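# Nest the remaining crate onto the two-crate stack

## Task

Place the final crate on top of the existing stack so that all three crates end up nested inside one another.

## Robot and tools

Robot: two 7-joint arms, left_arm and right_arm, each with a parallel gripper. In the scene frame the origin is at table height, midway between the nominal arm bases, with +x out over the table, +z up, and left_arm on the +y side. Arm names do not match image sides. Calibrated bases: left_arm at (+0.051, +0.304, 0) m, quat_wxyz (+1.000, 0, 0, -0.002); right_arm at (0, -0.403, 0) m, quat_wxyz (+1.000, 0, 0, +0.010). Hand poses, velocities, targets and wrist-camera poses are reported in each arm's own base frame. Fixed cameras and the table use the scene frame. Printed hand positions can be off by a few centimetres, more at long reach. A camera stand sits behind the arms, and loose objects may occasionally get nudged.

Joint order in every row and every per-joint list: waist, shoulder, upper arm roll, elbow, forearm roll, wrist pitch, wrist roll. Stated ranges in rad: waist -6.283..6.283, shoulder -2.059..2.094, upper arm roll -6.283..6.283, elbow -0.192..3.927, forearm roll -6.283..6.283, wrist pitch -1.693..3.142, wrist roll -6.283..6.283. The true end of each range may differ from these by up to 0.010 rad.

Gripper: the fingers point along its +z axis and close along its y axis. end_effector_position is the point between the pads when they are closed, about 2 cm short of the tips. On closing, the tips advance about 10 mm along +z, mostly while the pads are still more than 40 mm apart.

Row format, shared by execute_actions and move: one flat list of 16 numbers, each in [-1, 1]. The first 8 are left_arm: 7 joint numbers, then the opening. The last 8 are right_arm in the same layout. A row always carries all 16 numbers, even if only one arm moves.
- Joint numbers are offsets, not poses. They are scaled so 1.0 = 2.262 rad, and they count from the Joint targets as they stand when the action or move starts, not from the previous row. Sending the same offset again moves the arm further.
- The opening is absolute: +1 is fully open, -1 is closed.
- To hold one gripper where it is, resend its present command (see Tool commands). A 0 there means a real command.

execute_actions(actions, cameras): actions is a list of actions. Each action is a table of up to 15 rows, one per 1/30 s step. If a table is shorter, its last row is held for the rest of the 15 steps. An empty list only returns state and images. An action is rejected for both arms if it would take any joint more than 0.010 rad beyond its range, judged from the targets at that action's start. A malformed action, or a first action that fails this check against the latest state, voids the whole call. cameras selects views by name: cam_low, cam_left_wrist, cam_right_wrist. Leaving it out, null or ["all"] shows all, [] shows none, and an unknown name voids the call.

move(target, speed, blend, opening_speed, blocking, cameras): target is one 16-number row or a list of up to 15 rows. Every row's offsets count from the same starting Joint targets. All joints travel together, so hands follow curved paths. A path takes at least 0.5 s, and one longer than 10 s stops short. speed is in rad/s for the joint with the farthest to go, 0.01 to 3.14, default 0.5; give one value, or one per target. blend is in rad and rounds corners at intermediate targets. opening_speed is in opening units per second, at least 0.2. blocking=false returns after about 0.5 s while the motion continues. The move line reports the ending: done, off_target (at rest with a joint more than 0.01 rad off), moving, held, or fault, plus limits=held if steps were withheld. Moves do not avoid obstacles or the other arm, and faster or deeper contact presses harder.

wait(seconds 0..10, cameras) lets time pass with the last commands held. stop(cameras) brakes a running move. zoom_image(camera, region=[x0,y0,x1,y1]) gives a closer look at the newest image, in pixels from the top-left corner, at most 504x504. All three camera images are 896x504. clear_fault(arm) clears a reported torque fault on left_arm or right_arm. finished_scene(scene: integer 1..3) ends the scene irreversibly. The crates must stay nested without the robot holding them.

Drive limits: a joint target moves at most 3.14 rad/s and takes 0.16 s to reach full speed. Each step, a target stays within 0.692 rad of the measured angle. If targets would put the hand more than 70 mm from where it is now, that arm's targets are scaled back. An unfinished motion may need to be commanded again.

Result lines: Joint positions and Joint velocities give the 7 joints in rad or rad/s, then the pad gap in m (0.084 when fully open). Joint targets are the base for your next offsets. Tool commands show the current opening commands. grip_measured is the measured opening on the command scale. Joint torques are total drive output, including gravity, with sign positive toward larger angles. Other lines: "joint sent to its limit"; "joint command not followed", meaning the clearance check between arms altered steps; Wrist depth, a 7x7 grid of distances in mm (195 to 3000, "-" when there is no reading); and step readings of joint positions.

Gripping: to hold something, command an opening well below grip_measured; the further below, the harder the squeeze. The limit is about 24 N per pad for objects up to about 6 cm wide.

Avoid:
- dropping things, letting go of moving parts, slamming, hitting, or shoving hard;
- any object leaving the table;
- contact between the arms, including closing a gripper on the other arm's fingers.

Torque faults: a fault stops an arm if contact torque reaches a load limit (N m: waist 44.1, shoulder 44.3, upper arm roll 28.2, elbow 28.2, forearm roll 28.2, wrist pitch 15.2, wrist roll 15.8) or if a motor stays saturated for 1 s. To end a push, command the targets back past the measured positions.

Motor heat: holding loads, stretching out, or straining toward unreachable poses heats the motors. MOTOR HOT appears at 65 °C. At 80 °C the arm is braked for 30-60 s.

Each tool is called in YAML: its name, and indented under it one key for each argument.

## Session

execute_actions:
  actions: []

Scene clock: 0.00 s.
left_arm: end_effector_position=(+0.2745, -0.4555, +0.1500) grip_measured=+1.00 end_effector_quat_wxyz=(-0.291, -0.575, +0.662, -0.383) | right_arm: end_effector_position=(+0.6346, -0.1583, +0.3601) grip_measured=+1.00 end_effector_quat_wxyz=(-0.481, +0.600, +0.369, +0.522)
Joint positions: left_arm=[-1.487 0.099 0.579 0.744 -2.011 0.589 2.593 0.084] | right_arm=[-0.618 0.991 -0.093 2.32 1.554 1.973 -1.634 0.084]
Joint velocities: within noise
Joint torques (N m): no reading
Motor temperatures (°C): left_arm=[29 28 28 33 37 30 35] | right_arm=[27 35 31 33 29 34 34]
Wrist depth (mm): cam_left_wrist=[2117 2737 2753 1805 1850 1866 2632 / 2062 2842 2851 1933 1976 1974 2224 / 1975 2559 2457 2033 566 529 500 / 1757 579 548 514 483 457 432 / 518 493 465 440 417 397 378 / 447 424 404 384 367 352 336 / 391 375 358 342 327 317 305] | cam_right_wrist=[2240 2327 2409 2487 1880 1212 1049 / 2227 2303 2412 2523 1948 1420 1108 / 2201 2289 2406 2513 2059 1473 1147 / 2169 2284 2394 2517 2185 1512 1180 / 2185 2265 2349 2473 2285 1577 1211 / 2192 2271 2337 2452 2424 1643 1234 / 644 2264 2351 2460 2534 1690 1273]
Joint targets: left_arm=[-1.487 0.099 0.579 0.744 -2.011 0.589 2.593] | right_arm=[-0.618 0.991 -0.093 2.320 1.554 1.973 -1.634]
Tool commands: left_gripper/opening=+1.0 right_gripper/opening=+1.0

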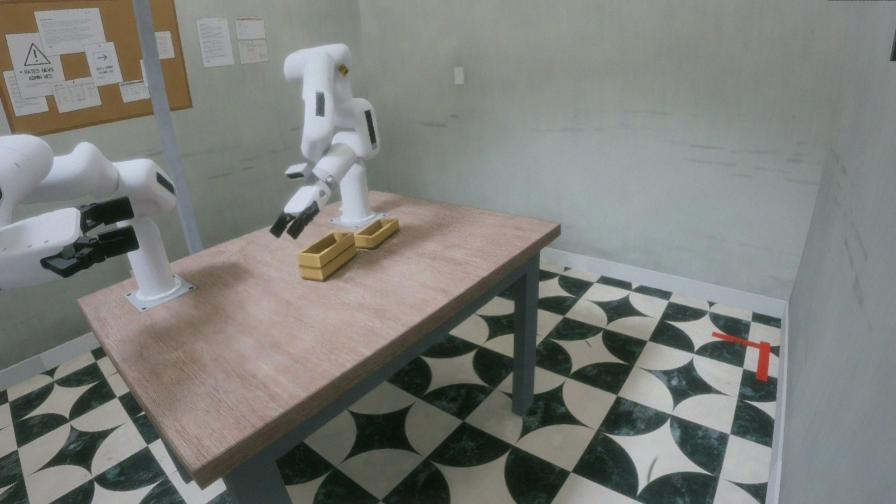

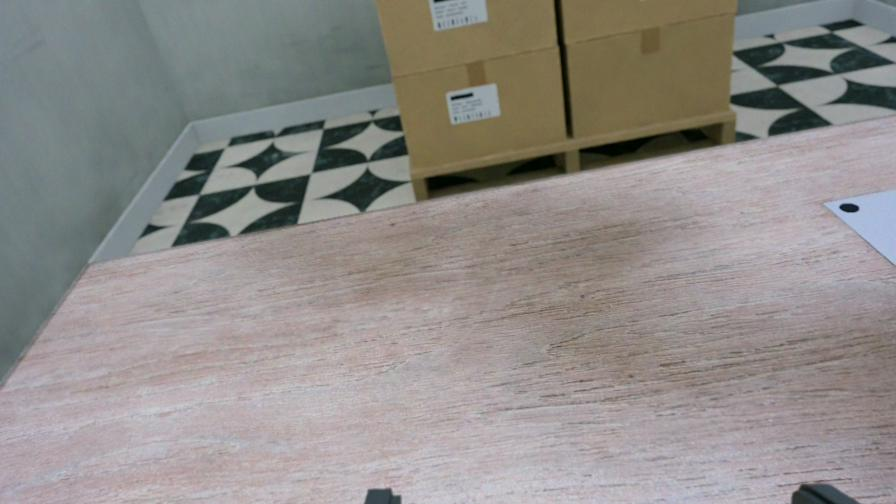

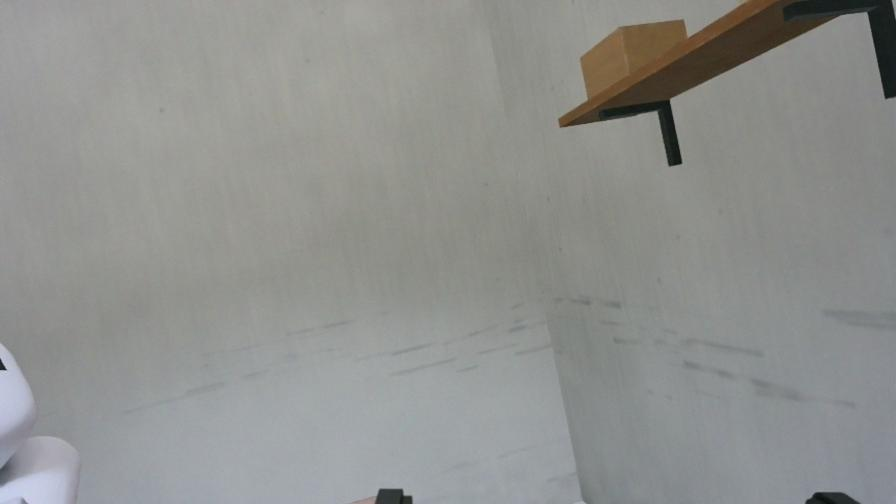

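move:
  target:
    - [0.3,-0.309,0,0.17,0,0,-0.146,1,0,0,0,0,0,0,0,1]
    - [0.613,-0.309,-0.256,0.17,0.889,0.5035,-1,1,0,0,0,0,0,0,0,1]
  speed: 1.0

move:
  target: [0,0,0,0,0,0,-0.146,1,0,0,0,0,0,0,0,1]

Scene clock: 10.67 s.
left_arm: end_effector_position=(+0.2786, -0.0281, +0.4173) grip_measured=+1.00 end_effector_quat_wxyz=(+0.000, +0.977, -0.214, +0.000) | right_arm: end_effector_position=(+0.6346, -0.1583, +0.3601) grip_measured=+1.00 end_effector_quat_wxyz=(-0.481, +0.600, +0.369, +0.522)
Joint positions: left_arm=[-0.1 -0.6 0 1.128 -0.001 1.728 0.331 0.084] | right_arm=[-0.618 0.991 -0.093 2.32 1.554 1.973 -1.634 0.084]
Joint velocities: within noise
Joint torques (N m): left_arm=[8.99 -14.29 -1.17 22.64 1.16 -0.38 -1.49] | right_arm=[0.55 -29.58 0.76 20.33 2.65 0.48 0.11]
Motor temperatures (°C): left_arm=[29 28 28 35 37 30 35] | right_arm=[27 37 31 35 29 34 34]
Wrist depth (mm): cam_left_wrist=[542 542 542 544 545 547 547 / 540 540 544 545 546 547 547 / 541 544 544 543 546 546 502 / 542 542 545 546 545 548 502 / 543 545 545 546 545 548 549 / 1278 545 544 546 536 547 547 / 1283 545 545 546 546 547 550] | cam_right_wrist=[2228 2331 2433 2501 1896 1219 1055 / 2207 2328 2395 2512 1964 1417 1108 / 837 2294 2408 2499 2083 1471 1143 / 865 2278 2388 2492 2190 1522 1175 / 2175 2278 2347 2510 2284 1593 1214 / 2179 2282 2371 2467 2418 1632 1234 / 2138 2269 2339 2452 2513 1719 1271]
Joint targets: left_arm=[-0.100 -0.600 0.000 1.128 -0.001 1.728 0.331] | right_arm=[-0.618 0.991 -0.093 2.320 1.554 1.973 -1.634]
move: done

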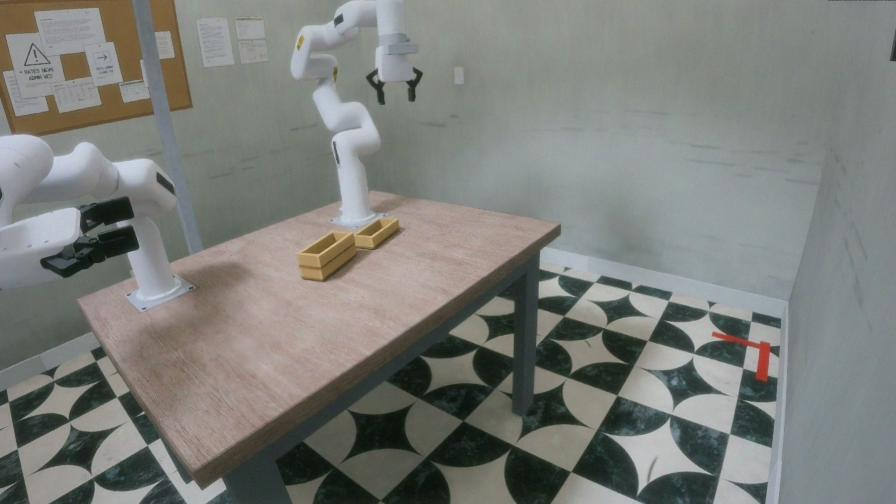

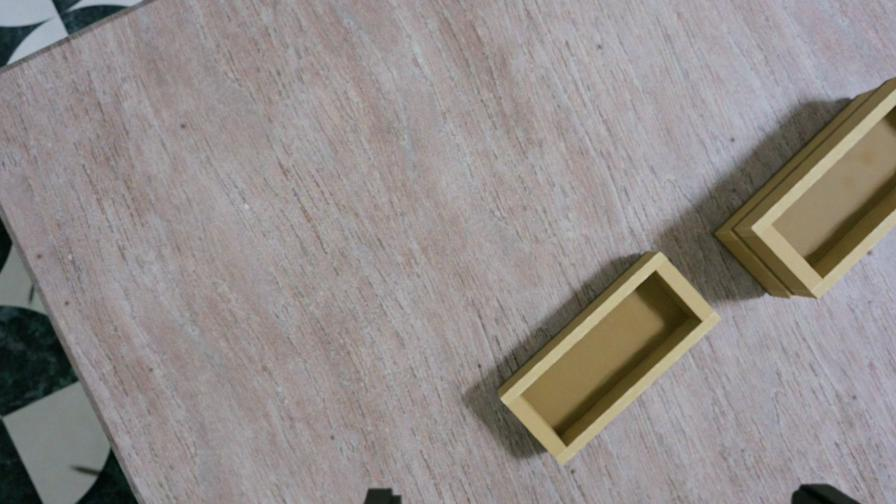

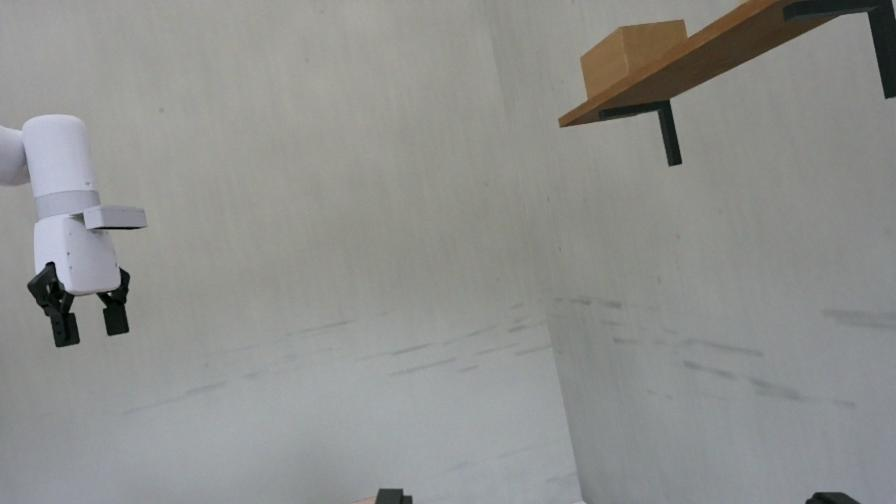

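Scene clock: 11.97 s.
left_arm: end_effector_position=(+0.2786, -0.0280, +0.4173) grip_measured=+1.00 end_effector_quat_wxyz=(+0.000, +0.999, -0.050, +0.000) | right_arm: end_effector_position=(+0.6346, -0.1583, +0.3601) grip_measured=+1.00 end_effector_quat_wxyz=(-0.481, +0.600, +0.369, +0.522)
Joint positions: left_arm=[-0.1 -0.6 0 1.128 -0.001 1.728 0.001 0.084] | right_arm=[-0.618 0.991 -0.093 2.32 1.554 1.973 -1.634 0.084]
Joint velocities: within noise
Joint torques (N m): left_arm=[8.65 -13.97 -1.12 22.04 1 -0.49 -1.62] | right_arm=[0.5 -29.62 0.61 20.28 2.64 0.44 0.03]
Motor temperatures (°C): left_arm=[29 28 28 35 37 30 35] | right_arm=[27 37 31 35 29 34 34]
Wrist depth (mm): cam_left_wrist=[542 542 544 542 545 547 546 / 542 541 543 545 546 546 548 / 543 542 543 545 546 548 547 / 1285 543 543 546 546 547 547 / 1278 544 545 545 547 547 503 / 1289 544 545 545 536 548 548 / 1286 545 545 546 546 549 549] | cam_right_wrist=[2225 2342 2431 2517 1897 1213 1054 / 2230 2327 2462 2485 1948 1418 1118 / 834 2303 2393 2544 2076 1479 1145 / 871 2284 2396 2505 2194 1519 1168 / 2175 2276 2374 2473 2288 1584 1212 / 2179 2260 2372 2467 2447 1634 1237 / 2133 2252 2340 2445 2530 1697 1270]
Joint targets: left_arm=[-0.100 -0.600 0.000 1.128 -0.001 1.728 0.001] | right_arm=[-0.618 0.991 -0.093 2.320 1.554 1.973 -1.634]
move: done

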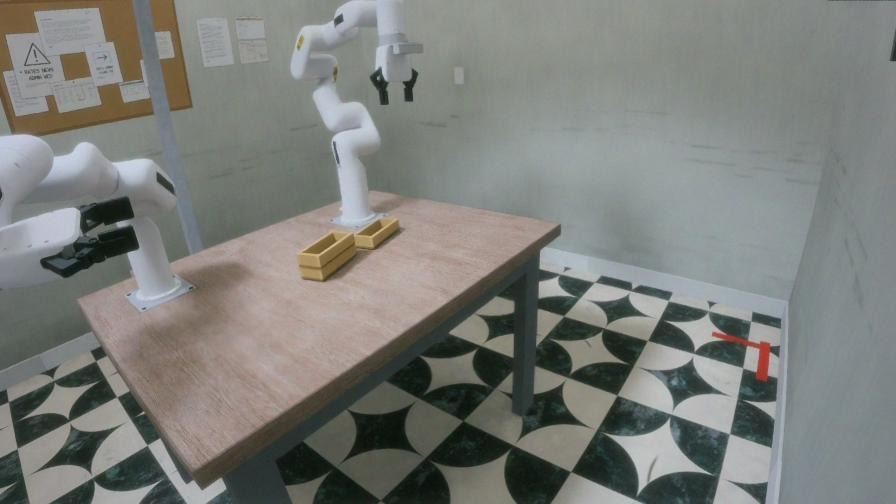

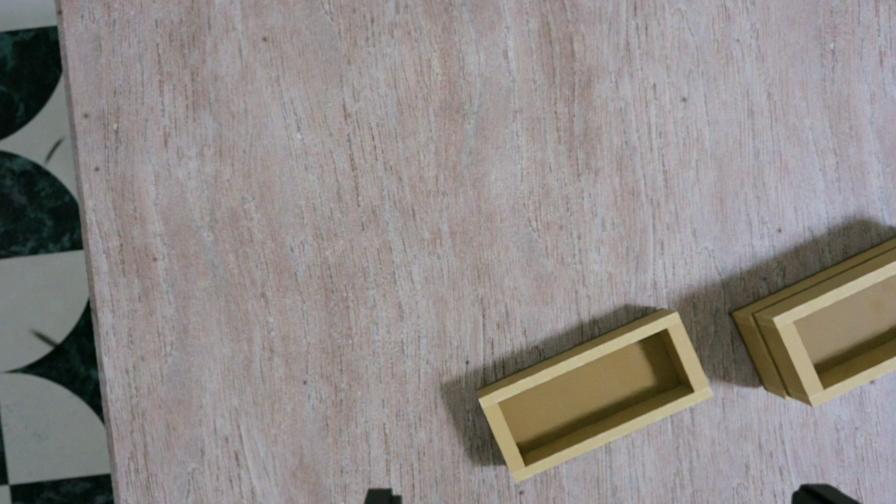

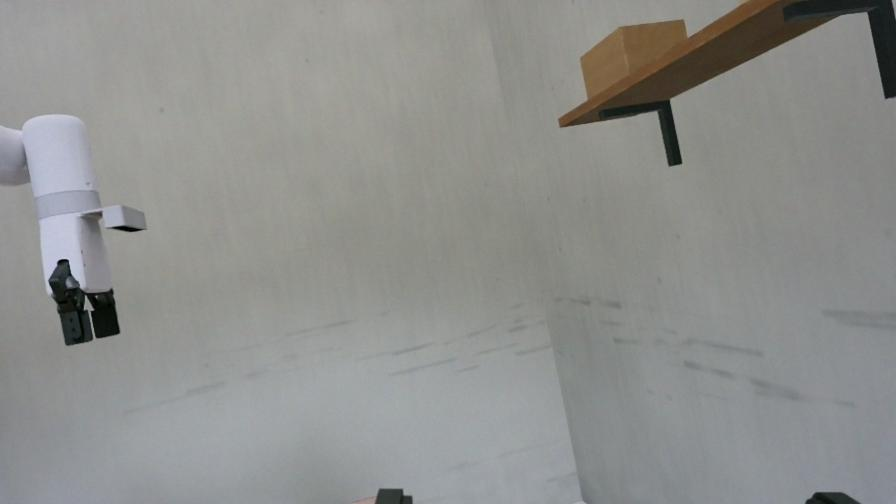

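move:
  target: [-0.221,0,0,0,0,0,-0.221,1,0,0,0,0,0,0,0,1]
  cameras: ["cam_left_wrist"]

Scene clock: 16.73 s.
left_arm: end_effector_position=(+0.2311, -0.1581, +0.4173) grip_measured=+1.00 end_effector_quat_wxyz=(+0.000, +0.999, -0.050, +0.000) | right_arm: end_effector_position=(+0.6346, -0.1583, +0.3601) grip_measured=+1.00 end_effector_quat_wxyz=(-0.481, +0.600, +0.369, +0.522)
Joint positions: left_arm=[-0.6 -0.6 0 1.128 -0.001 1.728 -0.499 0.084] | right_arm=[-0.618 0.991 -0.093 2.32 1.554 1.973 -1.634 0.084]
Joint velocities: within noise
Joint torques (N m): left_arm=[-9.85 -11.93 1.21 20.2 0.73 -1.21 -1.56] | right_arm=[0.51 -29.7 0.76 20.35 2.73 0.45 0.08]
Motor temperatures (°C): left_arm=[29 28 28 36 37 30 35] | right_arm=[27 38 31 36 29 34 34]
Wrist depth (mm): cam_left_wrist=[542 541 543 544 544 544 546 / 541 543 543 544 544 545 546 / 542 543 544 545 545 546 548 / 542 544 545 546 544 501 547 / 543 545 546 533 546 501 549 / 545 545 546 535 547 548 548 / 543 545 545 546 546 550 550] | cam_right_wrist=[2215 2297 2438 2518 1903 1210 1055 / 2205 2314 2430 2539 1973 1421 1115 / 2196 2312 2403 2513 2063 1477 1149 / 2219 2279 2379 2510 2176 1530 1180 / 2189 2262 2369 2500 2288 1590 1212 / 2205 2246 2353 2460 2407 1634 1243 / 2140 2212 2337 2442 2529 1708 1266]
Joint targets: left_arm=[-0.600 -0.600 0.000 1.128 -0.001 1.728 -0.499] | right_arm=[-0.618 0.991 -0.093 2.320 1.554 1.973 -1.634]
move: done
Images, in order (width x height): cam_left_wrist 896x504.

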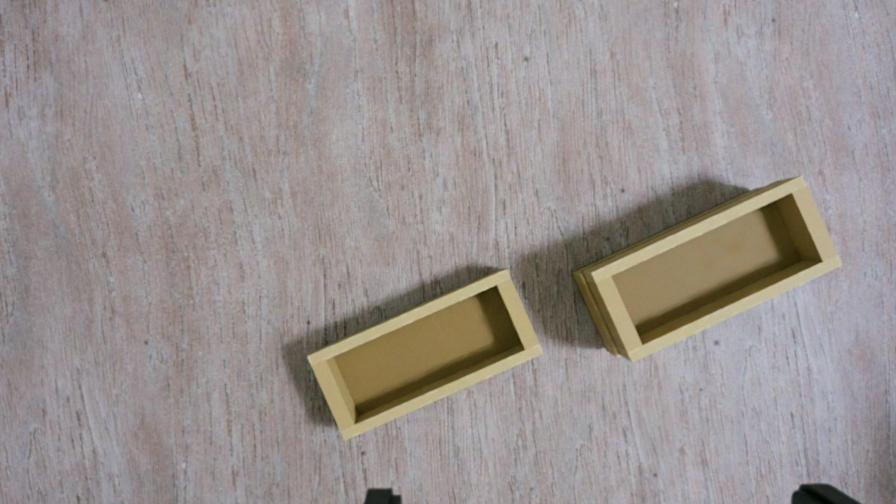

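zoom_image:
  camera: "cam_left_wrist"
  region: [290, 250, 570, 450]

zoom_image:
  camera: "cam_left_wrist"
  region: [570, 170, 850, 370]

execute_actions:
  actions: []
  cameras: ["cam_low"]

zoom_image:
  camera: "cam_low"
  region: [280, 200, 420, 290]

Scaled by 1.800 from the camera's 896x504 image, which has a finer 1280x720 frame.

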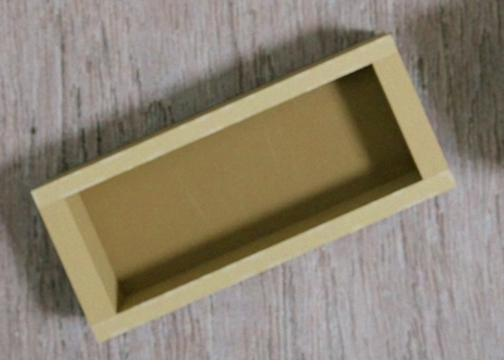

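Scaled by 1.800 from the camera's 896x504 image, which has a finer 1280x720 frame.

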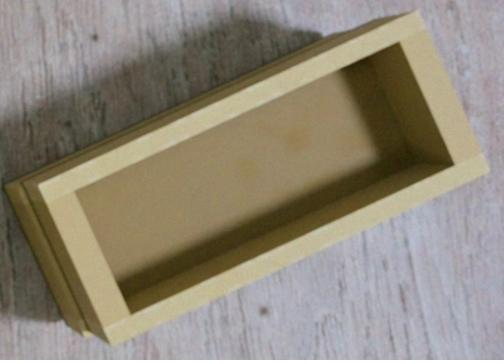

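Scene clock: 20.40 s.
left_arm: end_effector_position=(+0.2311, -0.1581, +0.4173) grip_measured=+1.00 end_effector_quat_wxyz=(+0.000, +0.999, -0.050, +0.000) | right_arm: end_effector_position=(+0.6346, -0.1583, +0.3601) grip_measured=+1.00 end_effector_quat_wxyz=(-0.481, +0.600, +0.369, +0.522)
Joint positions: left_arm=[-0.6 -0.6 0 1.128 -0.001 1.728 -0.499 0.084] | right_arm=[-0.618 0.991 -0.093 2.32 1.554 1.973 -1.634 0.084]
Joint velocities: within noise
Joint torques (N m): left_arm=[-9.21 -11.03 1.84 19.06 0.51 -1.61 -1.49] | right_arm=[0.37 -29.64 0.59 20.5 2.75 0.44 0.02]
Motor temperatures (°C): left_arm=[29 28 28 36 37 30 35] | right_arm=[27 38 31 36 29 34 34]
Wrist depth (mm): cam_left_wrist=[541 542 543 543 544 544 547 / 541 541 543 542 545 545 546 / 541 541 543 545 545 546 547 / 542 543 544 544 546 502 547 / 544 542 544 535 546 502 547 / 544 545 546 535 546 548 549 / 544 545 544 546 547 548 550] | cam_right_wrist=[2202 2319 2447 2506 1889 1212 1056 / 2219 2301 2413 2501 1975 1415 1113 / 2201 2279 2424 2531 2092 1470 1154 / 2198 2272 2378 2489 2207 1528 1176 / 2177 2279 2384 2471 2334 1606 1205 / 2180 2248 2339 2494 2394 1632 1237 / 2132 2252 2360 2446 2496 1706 1262]
Joint targets: left_arm=[-0.600 -0.600 0.000 1.128 -0.001 1.728 -0.499] | right_arm=[-0.618 0.991 -0.093 2.320 1.554 1.973 -1.634]
Tool commands: left_gripper/opening=+1.0 right_gripper/opening=+1.0
Images, in order (width x height): cam_low 896x504.

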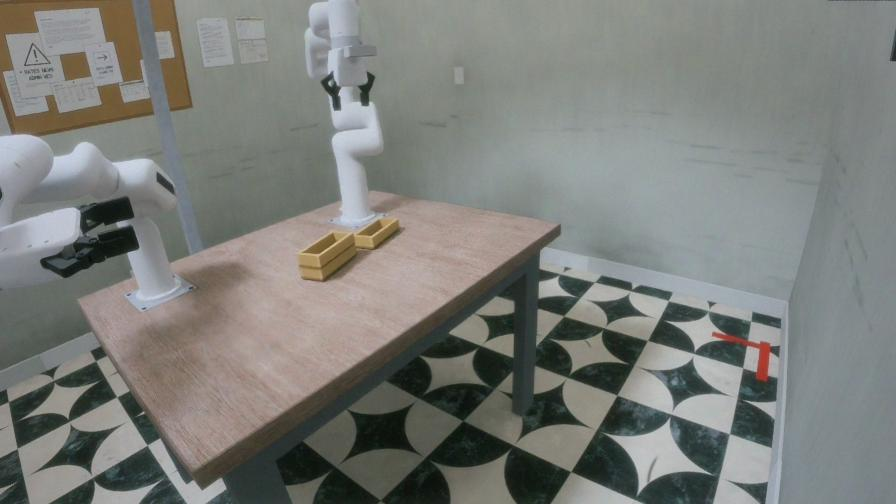

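Scaled by 3.600 from the camera's 896x504 image, which has a finer 1280x720 frame.

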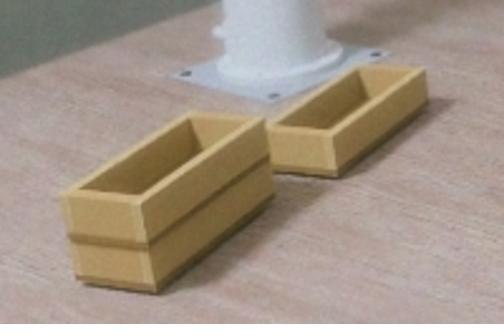

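move:
  target: [0.0638,-0.0523,0,-0.4024,0.0004,-0.35,0.5755,1,0,0,0,0,0,0,0,1]
  speed: 0.8

Scene clock: 28.10 s.
left_arm: end_effector_position=(+0.2196, -0.1075, +0.1302) grip_measured=+1.00 end_effector_quat_wxyz=(+0.000, +0.809, -0.588, +0.000) | right_arm: end_effector_position=(+0.6346, -0.1583, +0.3601) grip_measured=+1.00 end_effector_quat_wxyz=(-0.481, +0.600, +0.369, +0.522)
Joint positions: left_arm=[-0.456 -0.718 0 0.218 0 0.937 0.802 0.084] | right_arm=[-0.618 0.991 -0.093 2.32 1.554 1.973 -1.634 0.084]
Joint velocities: within noise
Joint torques (N m): left_arm=[8.85 -11.92 1.69 16.35 1.09 -5.11 1.73] | right_arm=[0.34 -29.69 0.58 20.43 2.99 0.46 0]
Motor temperatures (°C): left_arm=[29 28 28 36 37 31 35] | right_arm=[27 38 31 37 29 34 34]
Wrist depth (mm): cam_left_wrist=[258 258 258 259 227 231 260 / 257 258 258 259 260 260 261 / 258 258 259 259 260 260 260 / 258 259 259 249 249 260 261 / 258 259 259 249 249 260 261 / 258 259 259 249 249 260 261 / 258 259 259 249 249 261 261] | cam_right_wrist=[2194 2301 2400 2537 1884 1226 1051 / 2239 2298 2419 2505 1967 1417 1117 / 2194 2301 2395 2534 2070 1483 1146 / 2187 2288 2373 2502 2175 1531 1175 / 2168 2283 2378 2518 2333 1583 1213 / 2158 2261 2361 2446 2412 1638 1244 / 744 2251 2321 2466 2510 1712 1272]
Joint targets: left_arm=[-0.456 -0.718 0.000 0.218 0.000 0.937 0.802] | right_arm=[-0.618 0.991 -0.093 2.320 1.554 1.973 -1.634]
move: done

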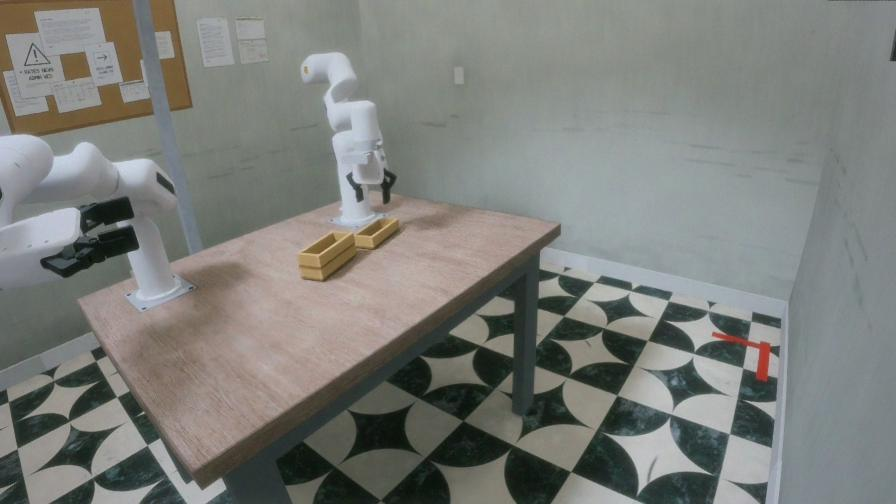

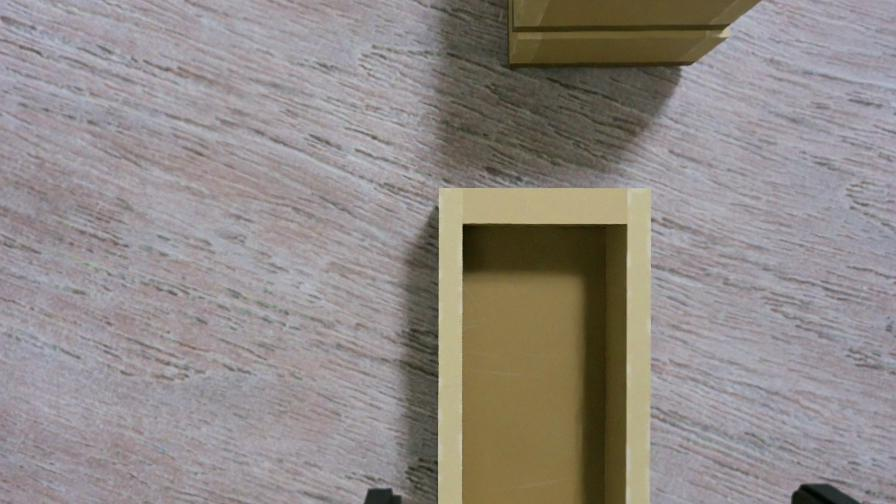

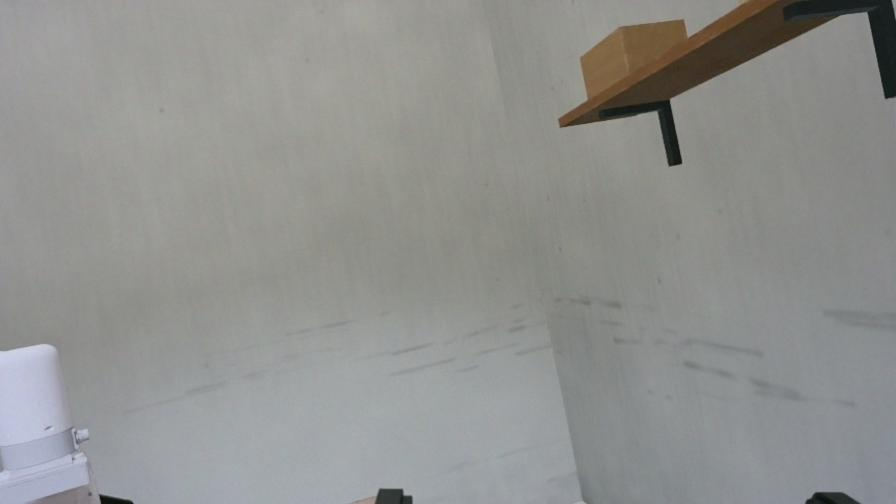

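move:
  target: [0,0.1618,0,-0.0508,0,-0.2125,0,1,0,0,0,0,0,0,0,1]
  speed: 0.4

Scene clock: 31.13 s.
left_arm: end_effector_position=(+0.2195, -0.1075, +0.0352) grip_measured=+1.00 end_effector_quat_wxyz=(+0.000, +0.809, -0.588, +0.000) | right_arm: end_effector_position=(+0.6346, -0.1583, +0.3601) grip_measured=+1.00 end_effector_quat_wxyz=(-0.481, +0.600, +0.369, +0.522)
Joint positions: left_arm=[-0.456 -0.352 0 0.103 0 0.456 0.802 0.084] | right_arm=[-0.618 0.991 -0.093 2.32 1.554 1.973 -1.634 0.084]
Joint velocities: within noise
Joint torques (N m): left_arm=[8.43 -1.58 1.39 11.28 0.83 -5.08 1.77] | right_arm=[0.45 -29.66 0.64 20.55 2.88 0.49 0.09]
Motor temperatures (°C): left_arm=[29 28 28 36 37 31 35] | right_arm=[27 39 31 37 29 34 34]
Wrist depth (mm): cam_left_wrist=[- - - - - - - / - - - - - - - / - - - - - - - / - - - - - - - / - - - - - - - / - - - - - - - / - - - - - - -] | cam_right_wrist=[2207 2326 2451 2545 1889 1224 1057 / 2218 2273 2427 2510 1950 1421 1114 / 2224 2281 2387 2500 2075 1482 1145 / 2187 2292 2397 2493 2187 1524 1177 / 2176 2271 2394 2487 2310 1593 1204 / 2162 2254 2362 2468 2425 1640 1239 / 746 2261 2343 2461 2500 1703 1268]
Joint targets: left_arm=[-0.456 -0.352 0.000 0.103 0.000 0.456 0.802] | right_arm=[-0.618 0.991 -0.093 2.320 1.554 1.973 -1.634]
move: done

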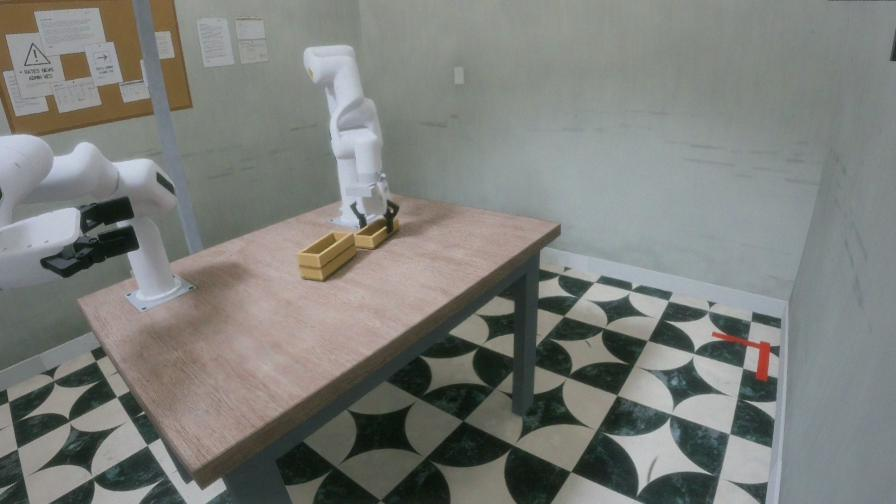

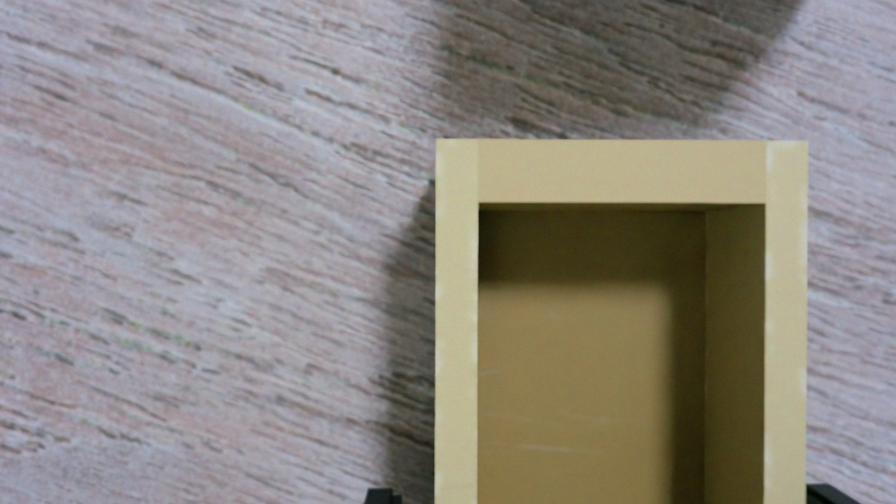

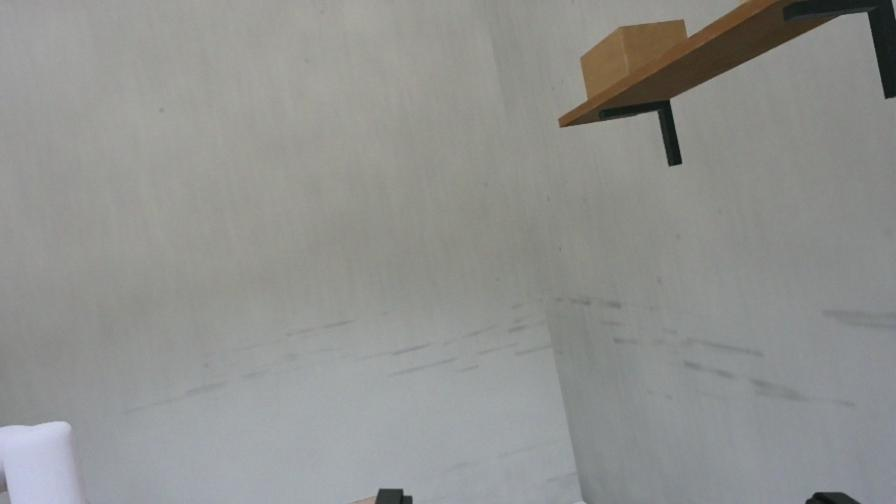

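move:
  target: [0,0,0,0,0,0,0,-1,0,0,0,0,0,0,0,1]
  opening_speed: 0.5
  cameras: ["cam_left_wrist"]

Scene clock: 36.57 s.
left_arm: end_effector_position=(+0.2195, -0.1075, +0.0352) grip_measured=+0.67 end_effector_quat_wxyz=(+0.000, +0.809, -0.588, +0.000) | right_arm: end_effector_position=(+0.6346, -0.1583, +0.3601) grip_measured=+1.00 end_effector_quat_wxyz=(-0.481, +0.600, +0.369, +0.522)
Joint positions: left_arm=[-0.456 -0.352 0 0.103 0 0.456 0.802 0.072] | right_arm=[-0.618 0.991 -0.093 2.32 1.554 1.973 -1.634 0.084]
Joint velocities: within noise
Joint torques (N m): left_arm=[7.78 -2.82 1.12 13.22 0.67 -4.34 1.62] | right_arm=[0.42 -29.58 0.69 20.64 3.03 0.43 0.04]
Motor temperatures (°C): left_arm=[29 28 28 36 37 31 35] | right_arm=[27 39 31 37 29 34 34]
Wrist depth (mm): cam_left_wrist=[- - - - - - - / - - - - - - - / - - - - - - - / - - - - - - - / - - - - - - - / - - - - - - - / - - - - - - -] | cam_right_wrist=[2230 2350 2428 2521 1891 1217 1052 / 2226 2299 2383 2516 1951 1419 1120 / 2190 2276 2377 2529 2091 1479 1157 / 2186 2242 2356 2487 2168 1522 1170 / 2150 2301 2364 2468 2307 1590 1208 / 2154 2262 2361 2457 2418 1632 1241 / 745 2291 2358 2464 2511 1699 1273]
Joint targets: left_arm=[-0.456 -0.352 0.000 0.103 0.000 0.456 0.802] | right_arm=[-0.618 0.991 -0.093 2.320 1.554 1.973 -1.634]
move: done
Images, in order (width x height): cam_left_wrist 896x504.

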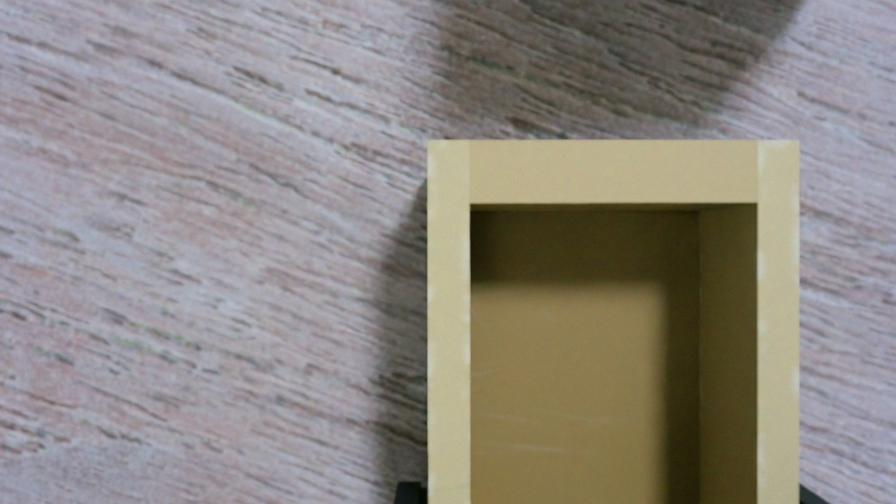

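move:
  target:
    - [0,-0.1935,0,0.088,0,0.2813,0,-1,0,0,0,0,0,0,0,1]
    - [-0.1714,0.0463,0,0.2568,0,0.21,-0.1815,-1,0,0,0,0,0,0,0,1]
  speed: 0.4

zoom_image:
  camera: "cam_left_wrist"
  region: [400, 0, 850, 250]

Scene clock: 44.97 s.
left_arm: end_effector_position=(+0.2504, -0.2810, +0.1705) grip_measured=+0.67 end_effector_quat_wxyz=(+0.000, +0.815, -0.579, +0.000) | right_arm: end_effector_position=(+0.6346, -0.1583, +0.3601) grip_measured=+1.00 end_effector_quat_wxyz=(-0.481, +0.600, +0.369, +0.522)
Joint positions: left_arm=[-0.843 -0.248 0 0.684 0 0.931 0.392 0.072] | right_arm=[-0.618 0.991 -0.093 2.32 1.554 1.973 -1.634 0.084]
Joint velocities: within noise
Joint torques (N m): left_arm=[-9.89 -10.04 0.87 23.63 0.21 -5.37 -1.59] | right_arm=[0.28 -29.96 0.71 20.73 3 0.48 0.01]
Motor temperatures (°C): left_arm=[29 28 28 37 37 31 35] | right_arm=[27 39 31 37 29 34 34]
Wrist depth (mm): cam_left_wrist=[298 298 298 299 299 299 300 / 297 298 299 253 251 300 300 / 298 298 - - - - 300 / 298 298 - - - - 301 / 298 299 - - - - 301 / 298 299 - - - - 301 / 299 299 - - - - 301] | cam_right_wrist=[2245 2329 2440 2507 1897 1216 1059 / 2222 2302 2407 2519 1943 1408 1111 / 2183 2297 2389 2527 2096 1484 1147 / 2186 2308 2379 2489 2202 1515 1179 / 2185 2269 2409 2475 2288 1584 1214 / 2154 2256 2361 2475 2413 1634 1233 / 627 2282 2377 2446 2534 1707 1270]
Joint targets: left_arm=[-0.843 -0.248 0.000 0.684 0.000 0.931 0.392] | right_arm=[-0.618 0.991 -0.093 2.320 1.554 1.973 -1.634]
move: done

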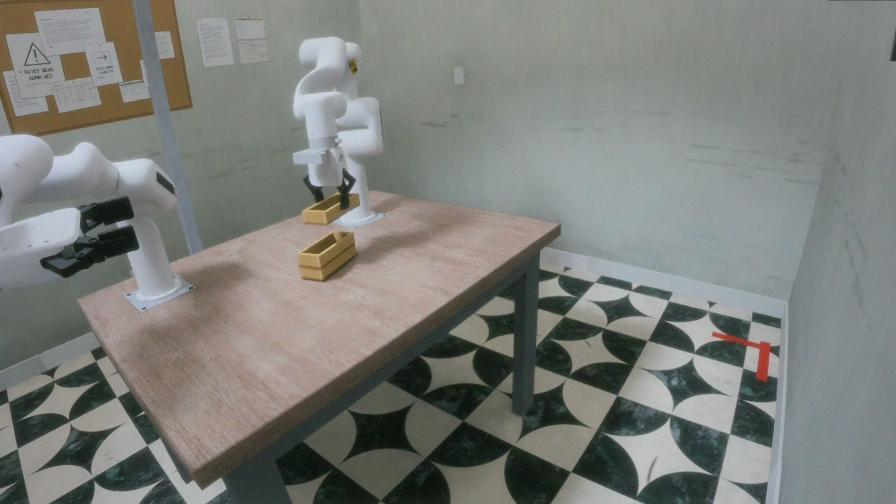

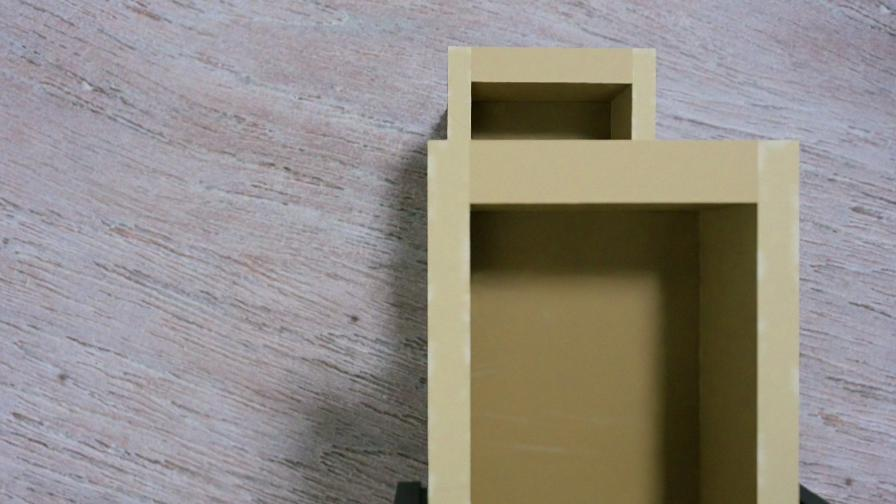

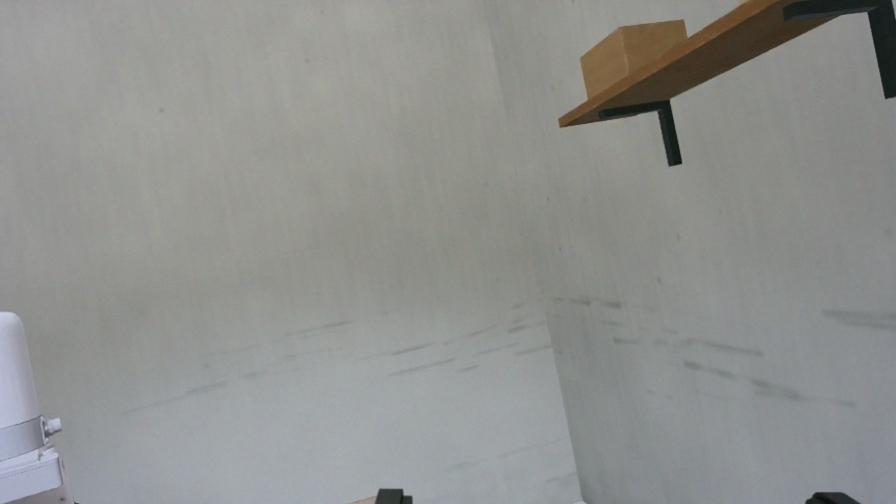

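Scaled by 1.120 from the camera's 896x504 image, which has a finer 1280x720 frame.

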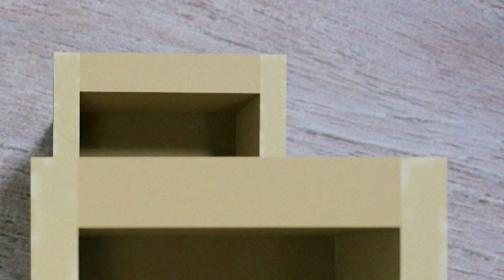

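move:
  target: [-0.0139,0.0569,0,0.0066,0,-0.0499,-0.0138,-1,0,0,0,0,0,0,0,1]
  speed: 0.3
  cameras: ["cam_left_wrist"]

zoom_image:
  camera: "cam_left_wrist"
  region: [400, 0, 850, 250]

Scene clock: 49.10 s.
left_arm: end_effector_position=(+0.2542, -0.3040, +0.1351) grip_measured=+0.67 end_effector_quat_wxyz=(+0.000, +0.815, -0.579, +0.000) | right_arm: end_effector_position=(+0.6346, -0.1583, +0.3601) grip_measured=+1.00 end_effector_quat_wxyz=(-0.481, +0.600, +0.369, +0.522)
Joint positions: left_arm=[-0.875 -0.119 0 0.699 0 0.818 0.361 0.072] | right_arm=[-0.618 0.991 -0.093 2.32 1.554 1.973 -1.634 0.084]
Joint velocities: within noise
Joint torques (N m): left_arm=[-9.93 -13.28 0.47 22.85 0.12 -5.24 -1.59] | right_arm=[0.13 -29.85 0.64 20.67 3.13 0.38 0]
Motor temperatures (°C): left_arm=[29 28 28 37 37 31 35] | right_arm=[27 39 31 38 29 34 34]
Wrist depth (mm): cam_left_wrist=[263 263 263 263 264 264 265 / 263 263 263 - 264 264 265 / 263 263 - - - - 265 / 263 263 - - - - 265 / 263 264 - - - - 266 / 263 264 - - - - 266 / 264 264 - - - - 266] | cam_right_wrist=[2249 2340 2438 2485 1904 1214 1054 / 2207 2307 2397 2536 1975 1412 1116 / 2217 2302 2412 2503 2073 1473 1155 / 2166 2265 2363 2469 2181 1525 1170 / 2161 2258 2395 2462 2314 1574 1209 / 2170 2284 2362 2472 2429 1634 1239 / 2137 2248 2367 2476 2538 1717 1267]
Joint targets: left_arm=[-0.875 -0.119 0.000 0.699 0.000 0.818 0.361] | right_arm=[-0.618 0.991 -0.093 2.320 1.554 1.973 -1.634]
move: done
Images, in order (width x height): cam_left_wrist 896x504.

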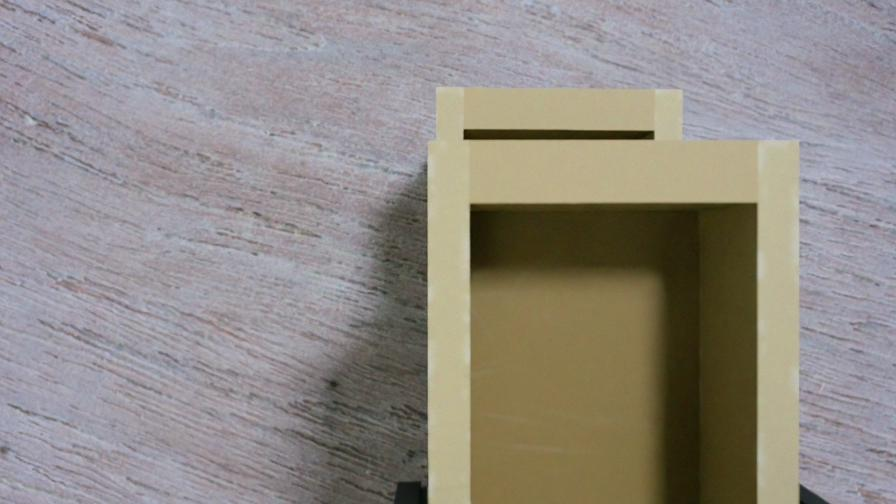

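Scaled by 1.120 from the camera's 896x504 image, which has a finer 1280x720 frame.

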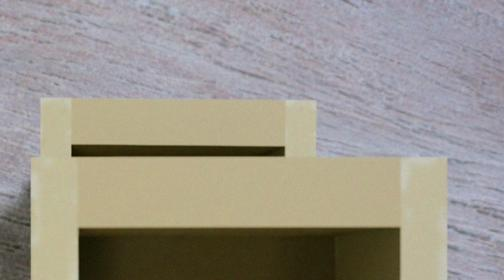

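move:
  target:
    - [-0.0093,0.0337,0,0.0371,0,0.0034,-0.0065,-1,0,0,0,0,0,0,0,1]
    - [-0.0093,0.0472,0,0.0289,0,-0.0183,-0.0065,-1,0,0,0,0,0,0,0,1]
  speed: 0.1

zoom_image:
  camera: "cam_low"
  region: [270, 190, 410, 290]

Scene clock: 53.40 s.
left_arm: end_effector_position=(+0.2627, -0.3280, +0.1192) grip_measured=+0.67 end_effector_quat_wxyz=(+0.000, +0.813, -0.582, +0.000) | right_arm: end_effector_position=(+0.6346, -0.1583, +0.3601) grip_measured=+1.00 end_effector_quat_wxyz=(-0.481, +0.600, +0.369, +0.522)
Joint positions: left_arm=[-0.896 -0.012 0 0.765 0 0.777 0.346 0.072] | right_arm=[-0.618 0.991 -0.093 2.32 1.554 1.973 -1.634 0.084]
Joint velocities: within noise
Joint torques (N m): left_arm=[-9.61 -15.96 0.36 15.62 -0.27 -5.34 -1.53] | right_arm=[0.12 -29.9 0.71 20.63 3.23 0.47 0.01]
Motor temperatures (°C): left_arm=[29 28 28 37 37 31 35] | right_arm=[27 39 31 38 29 34 34]
Wrist depth (mm): cam_left_wrist=[247 247 247 248 248 248 249 / 247 247 248 248 248 248 249 / 247 247 - - - - 249 / 247 248 - - - - 250 / 247 248 - - - - 250 / 248 247 - - - - 250 / 248 248 - - - - 250] | cam_right_wrist=[2215 2333 2440 2526 1879 1217 1054 / 2239 2316 2411 2521 1955 1414 1116 / 2225 2294 2423 2505 2091 1479 1150 / 2204 2275 2385 2494 2163 1529 1173 / 2178 2267 2388 2505 2312 1586 1210 / 2163 2256 2377 2453 2425 1640 1244 / 2145 2230 2356 2433 2531 1718 1268]
Joint targets: left_arm=[-0.896 -0.012 0.000 0.764 0.000 0.777 0.346] | right_arm=[-0.618 0.991 -0.093 2.320 1.554 1.973 -1.634]
move: done

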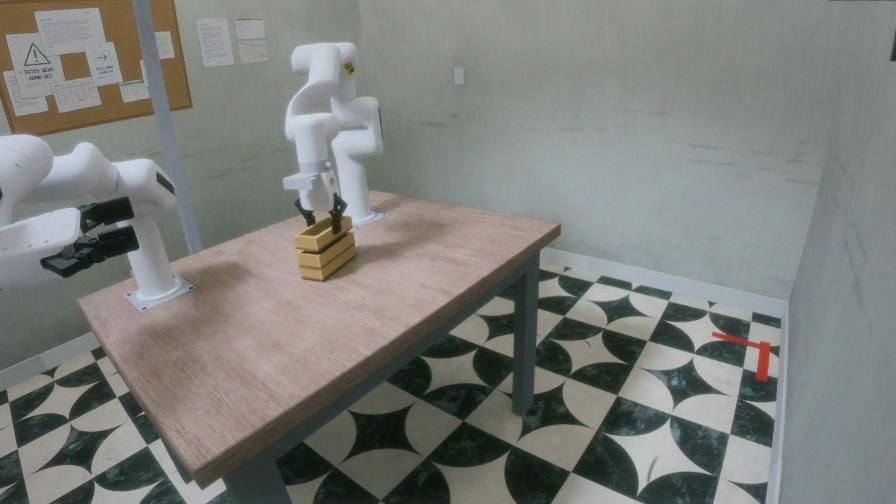

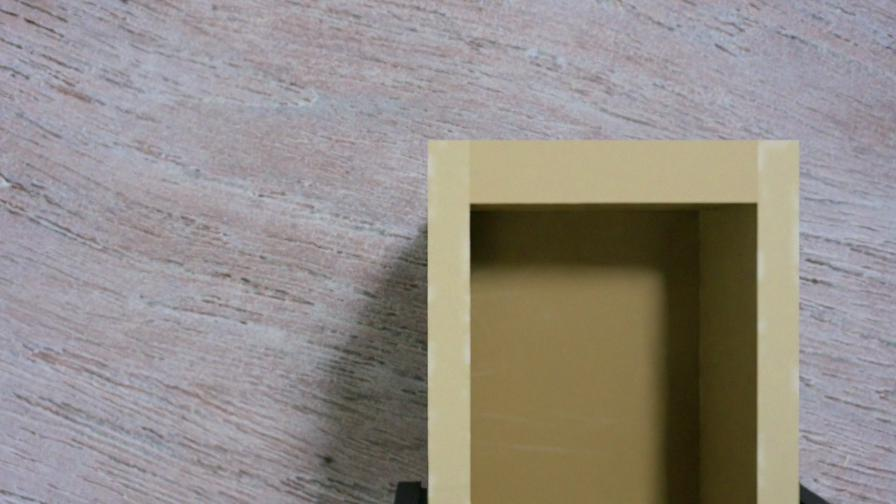

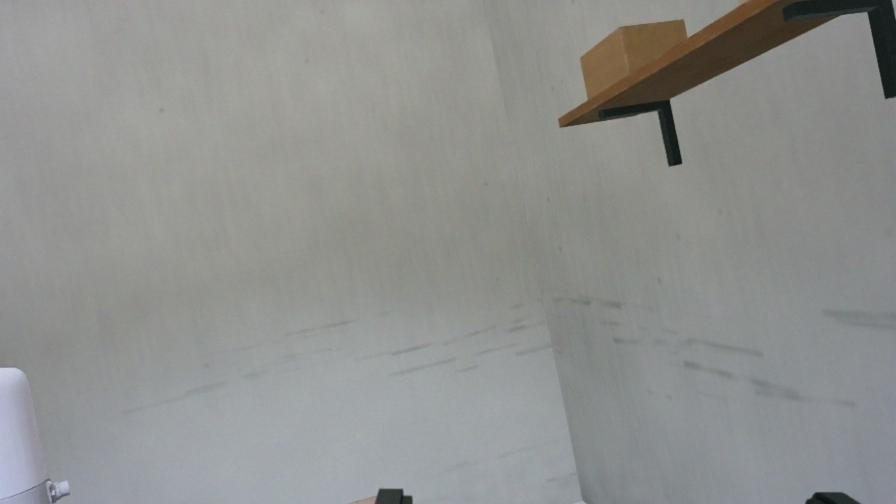

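Scaled by 3.600 from the camera's 896x504 image, which has a finer 1280x720 frame.

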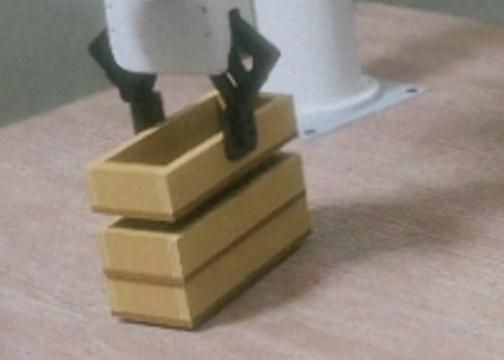

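zoom_image:
  camera: "cam_low"
  region: [285, 215, 365, 285]

Scaled by 6.300 from the camera's 896x504 image, which has a finer 1280x720 frame.

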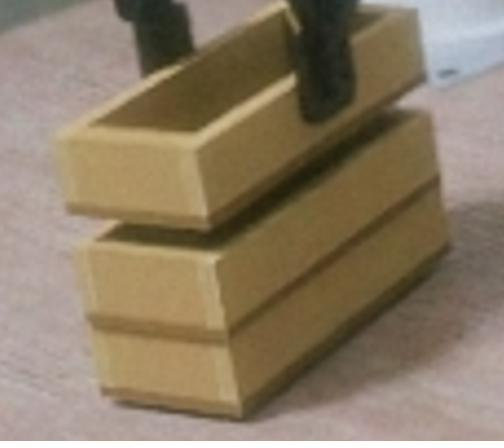

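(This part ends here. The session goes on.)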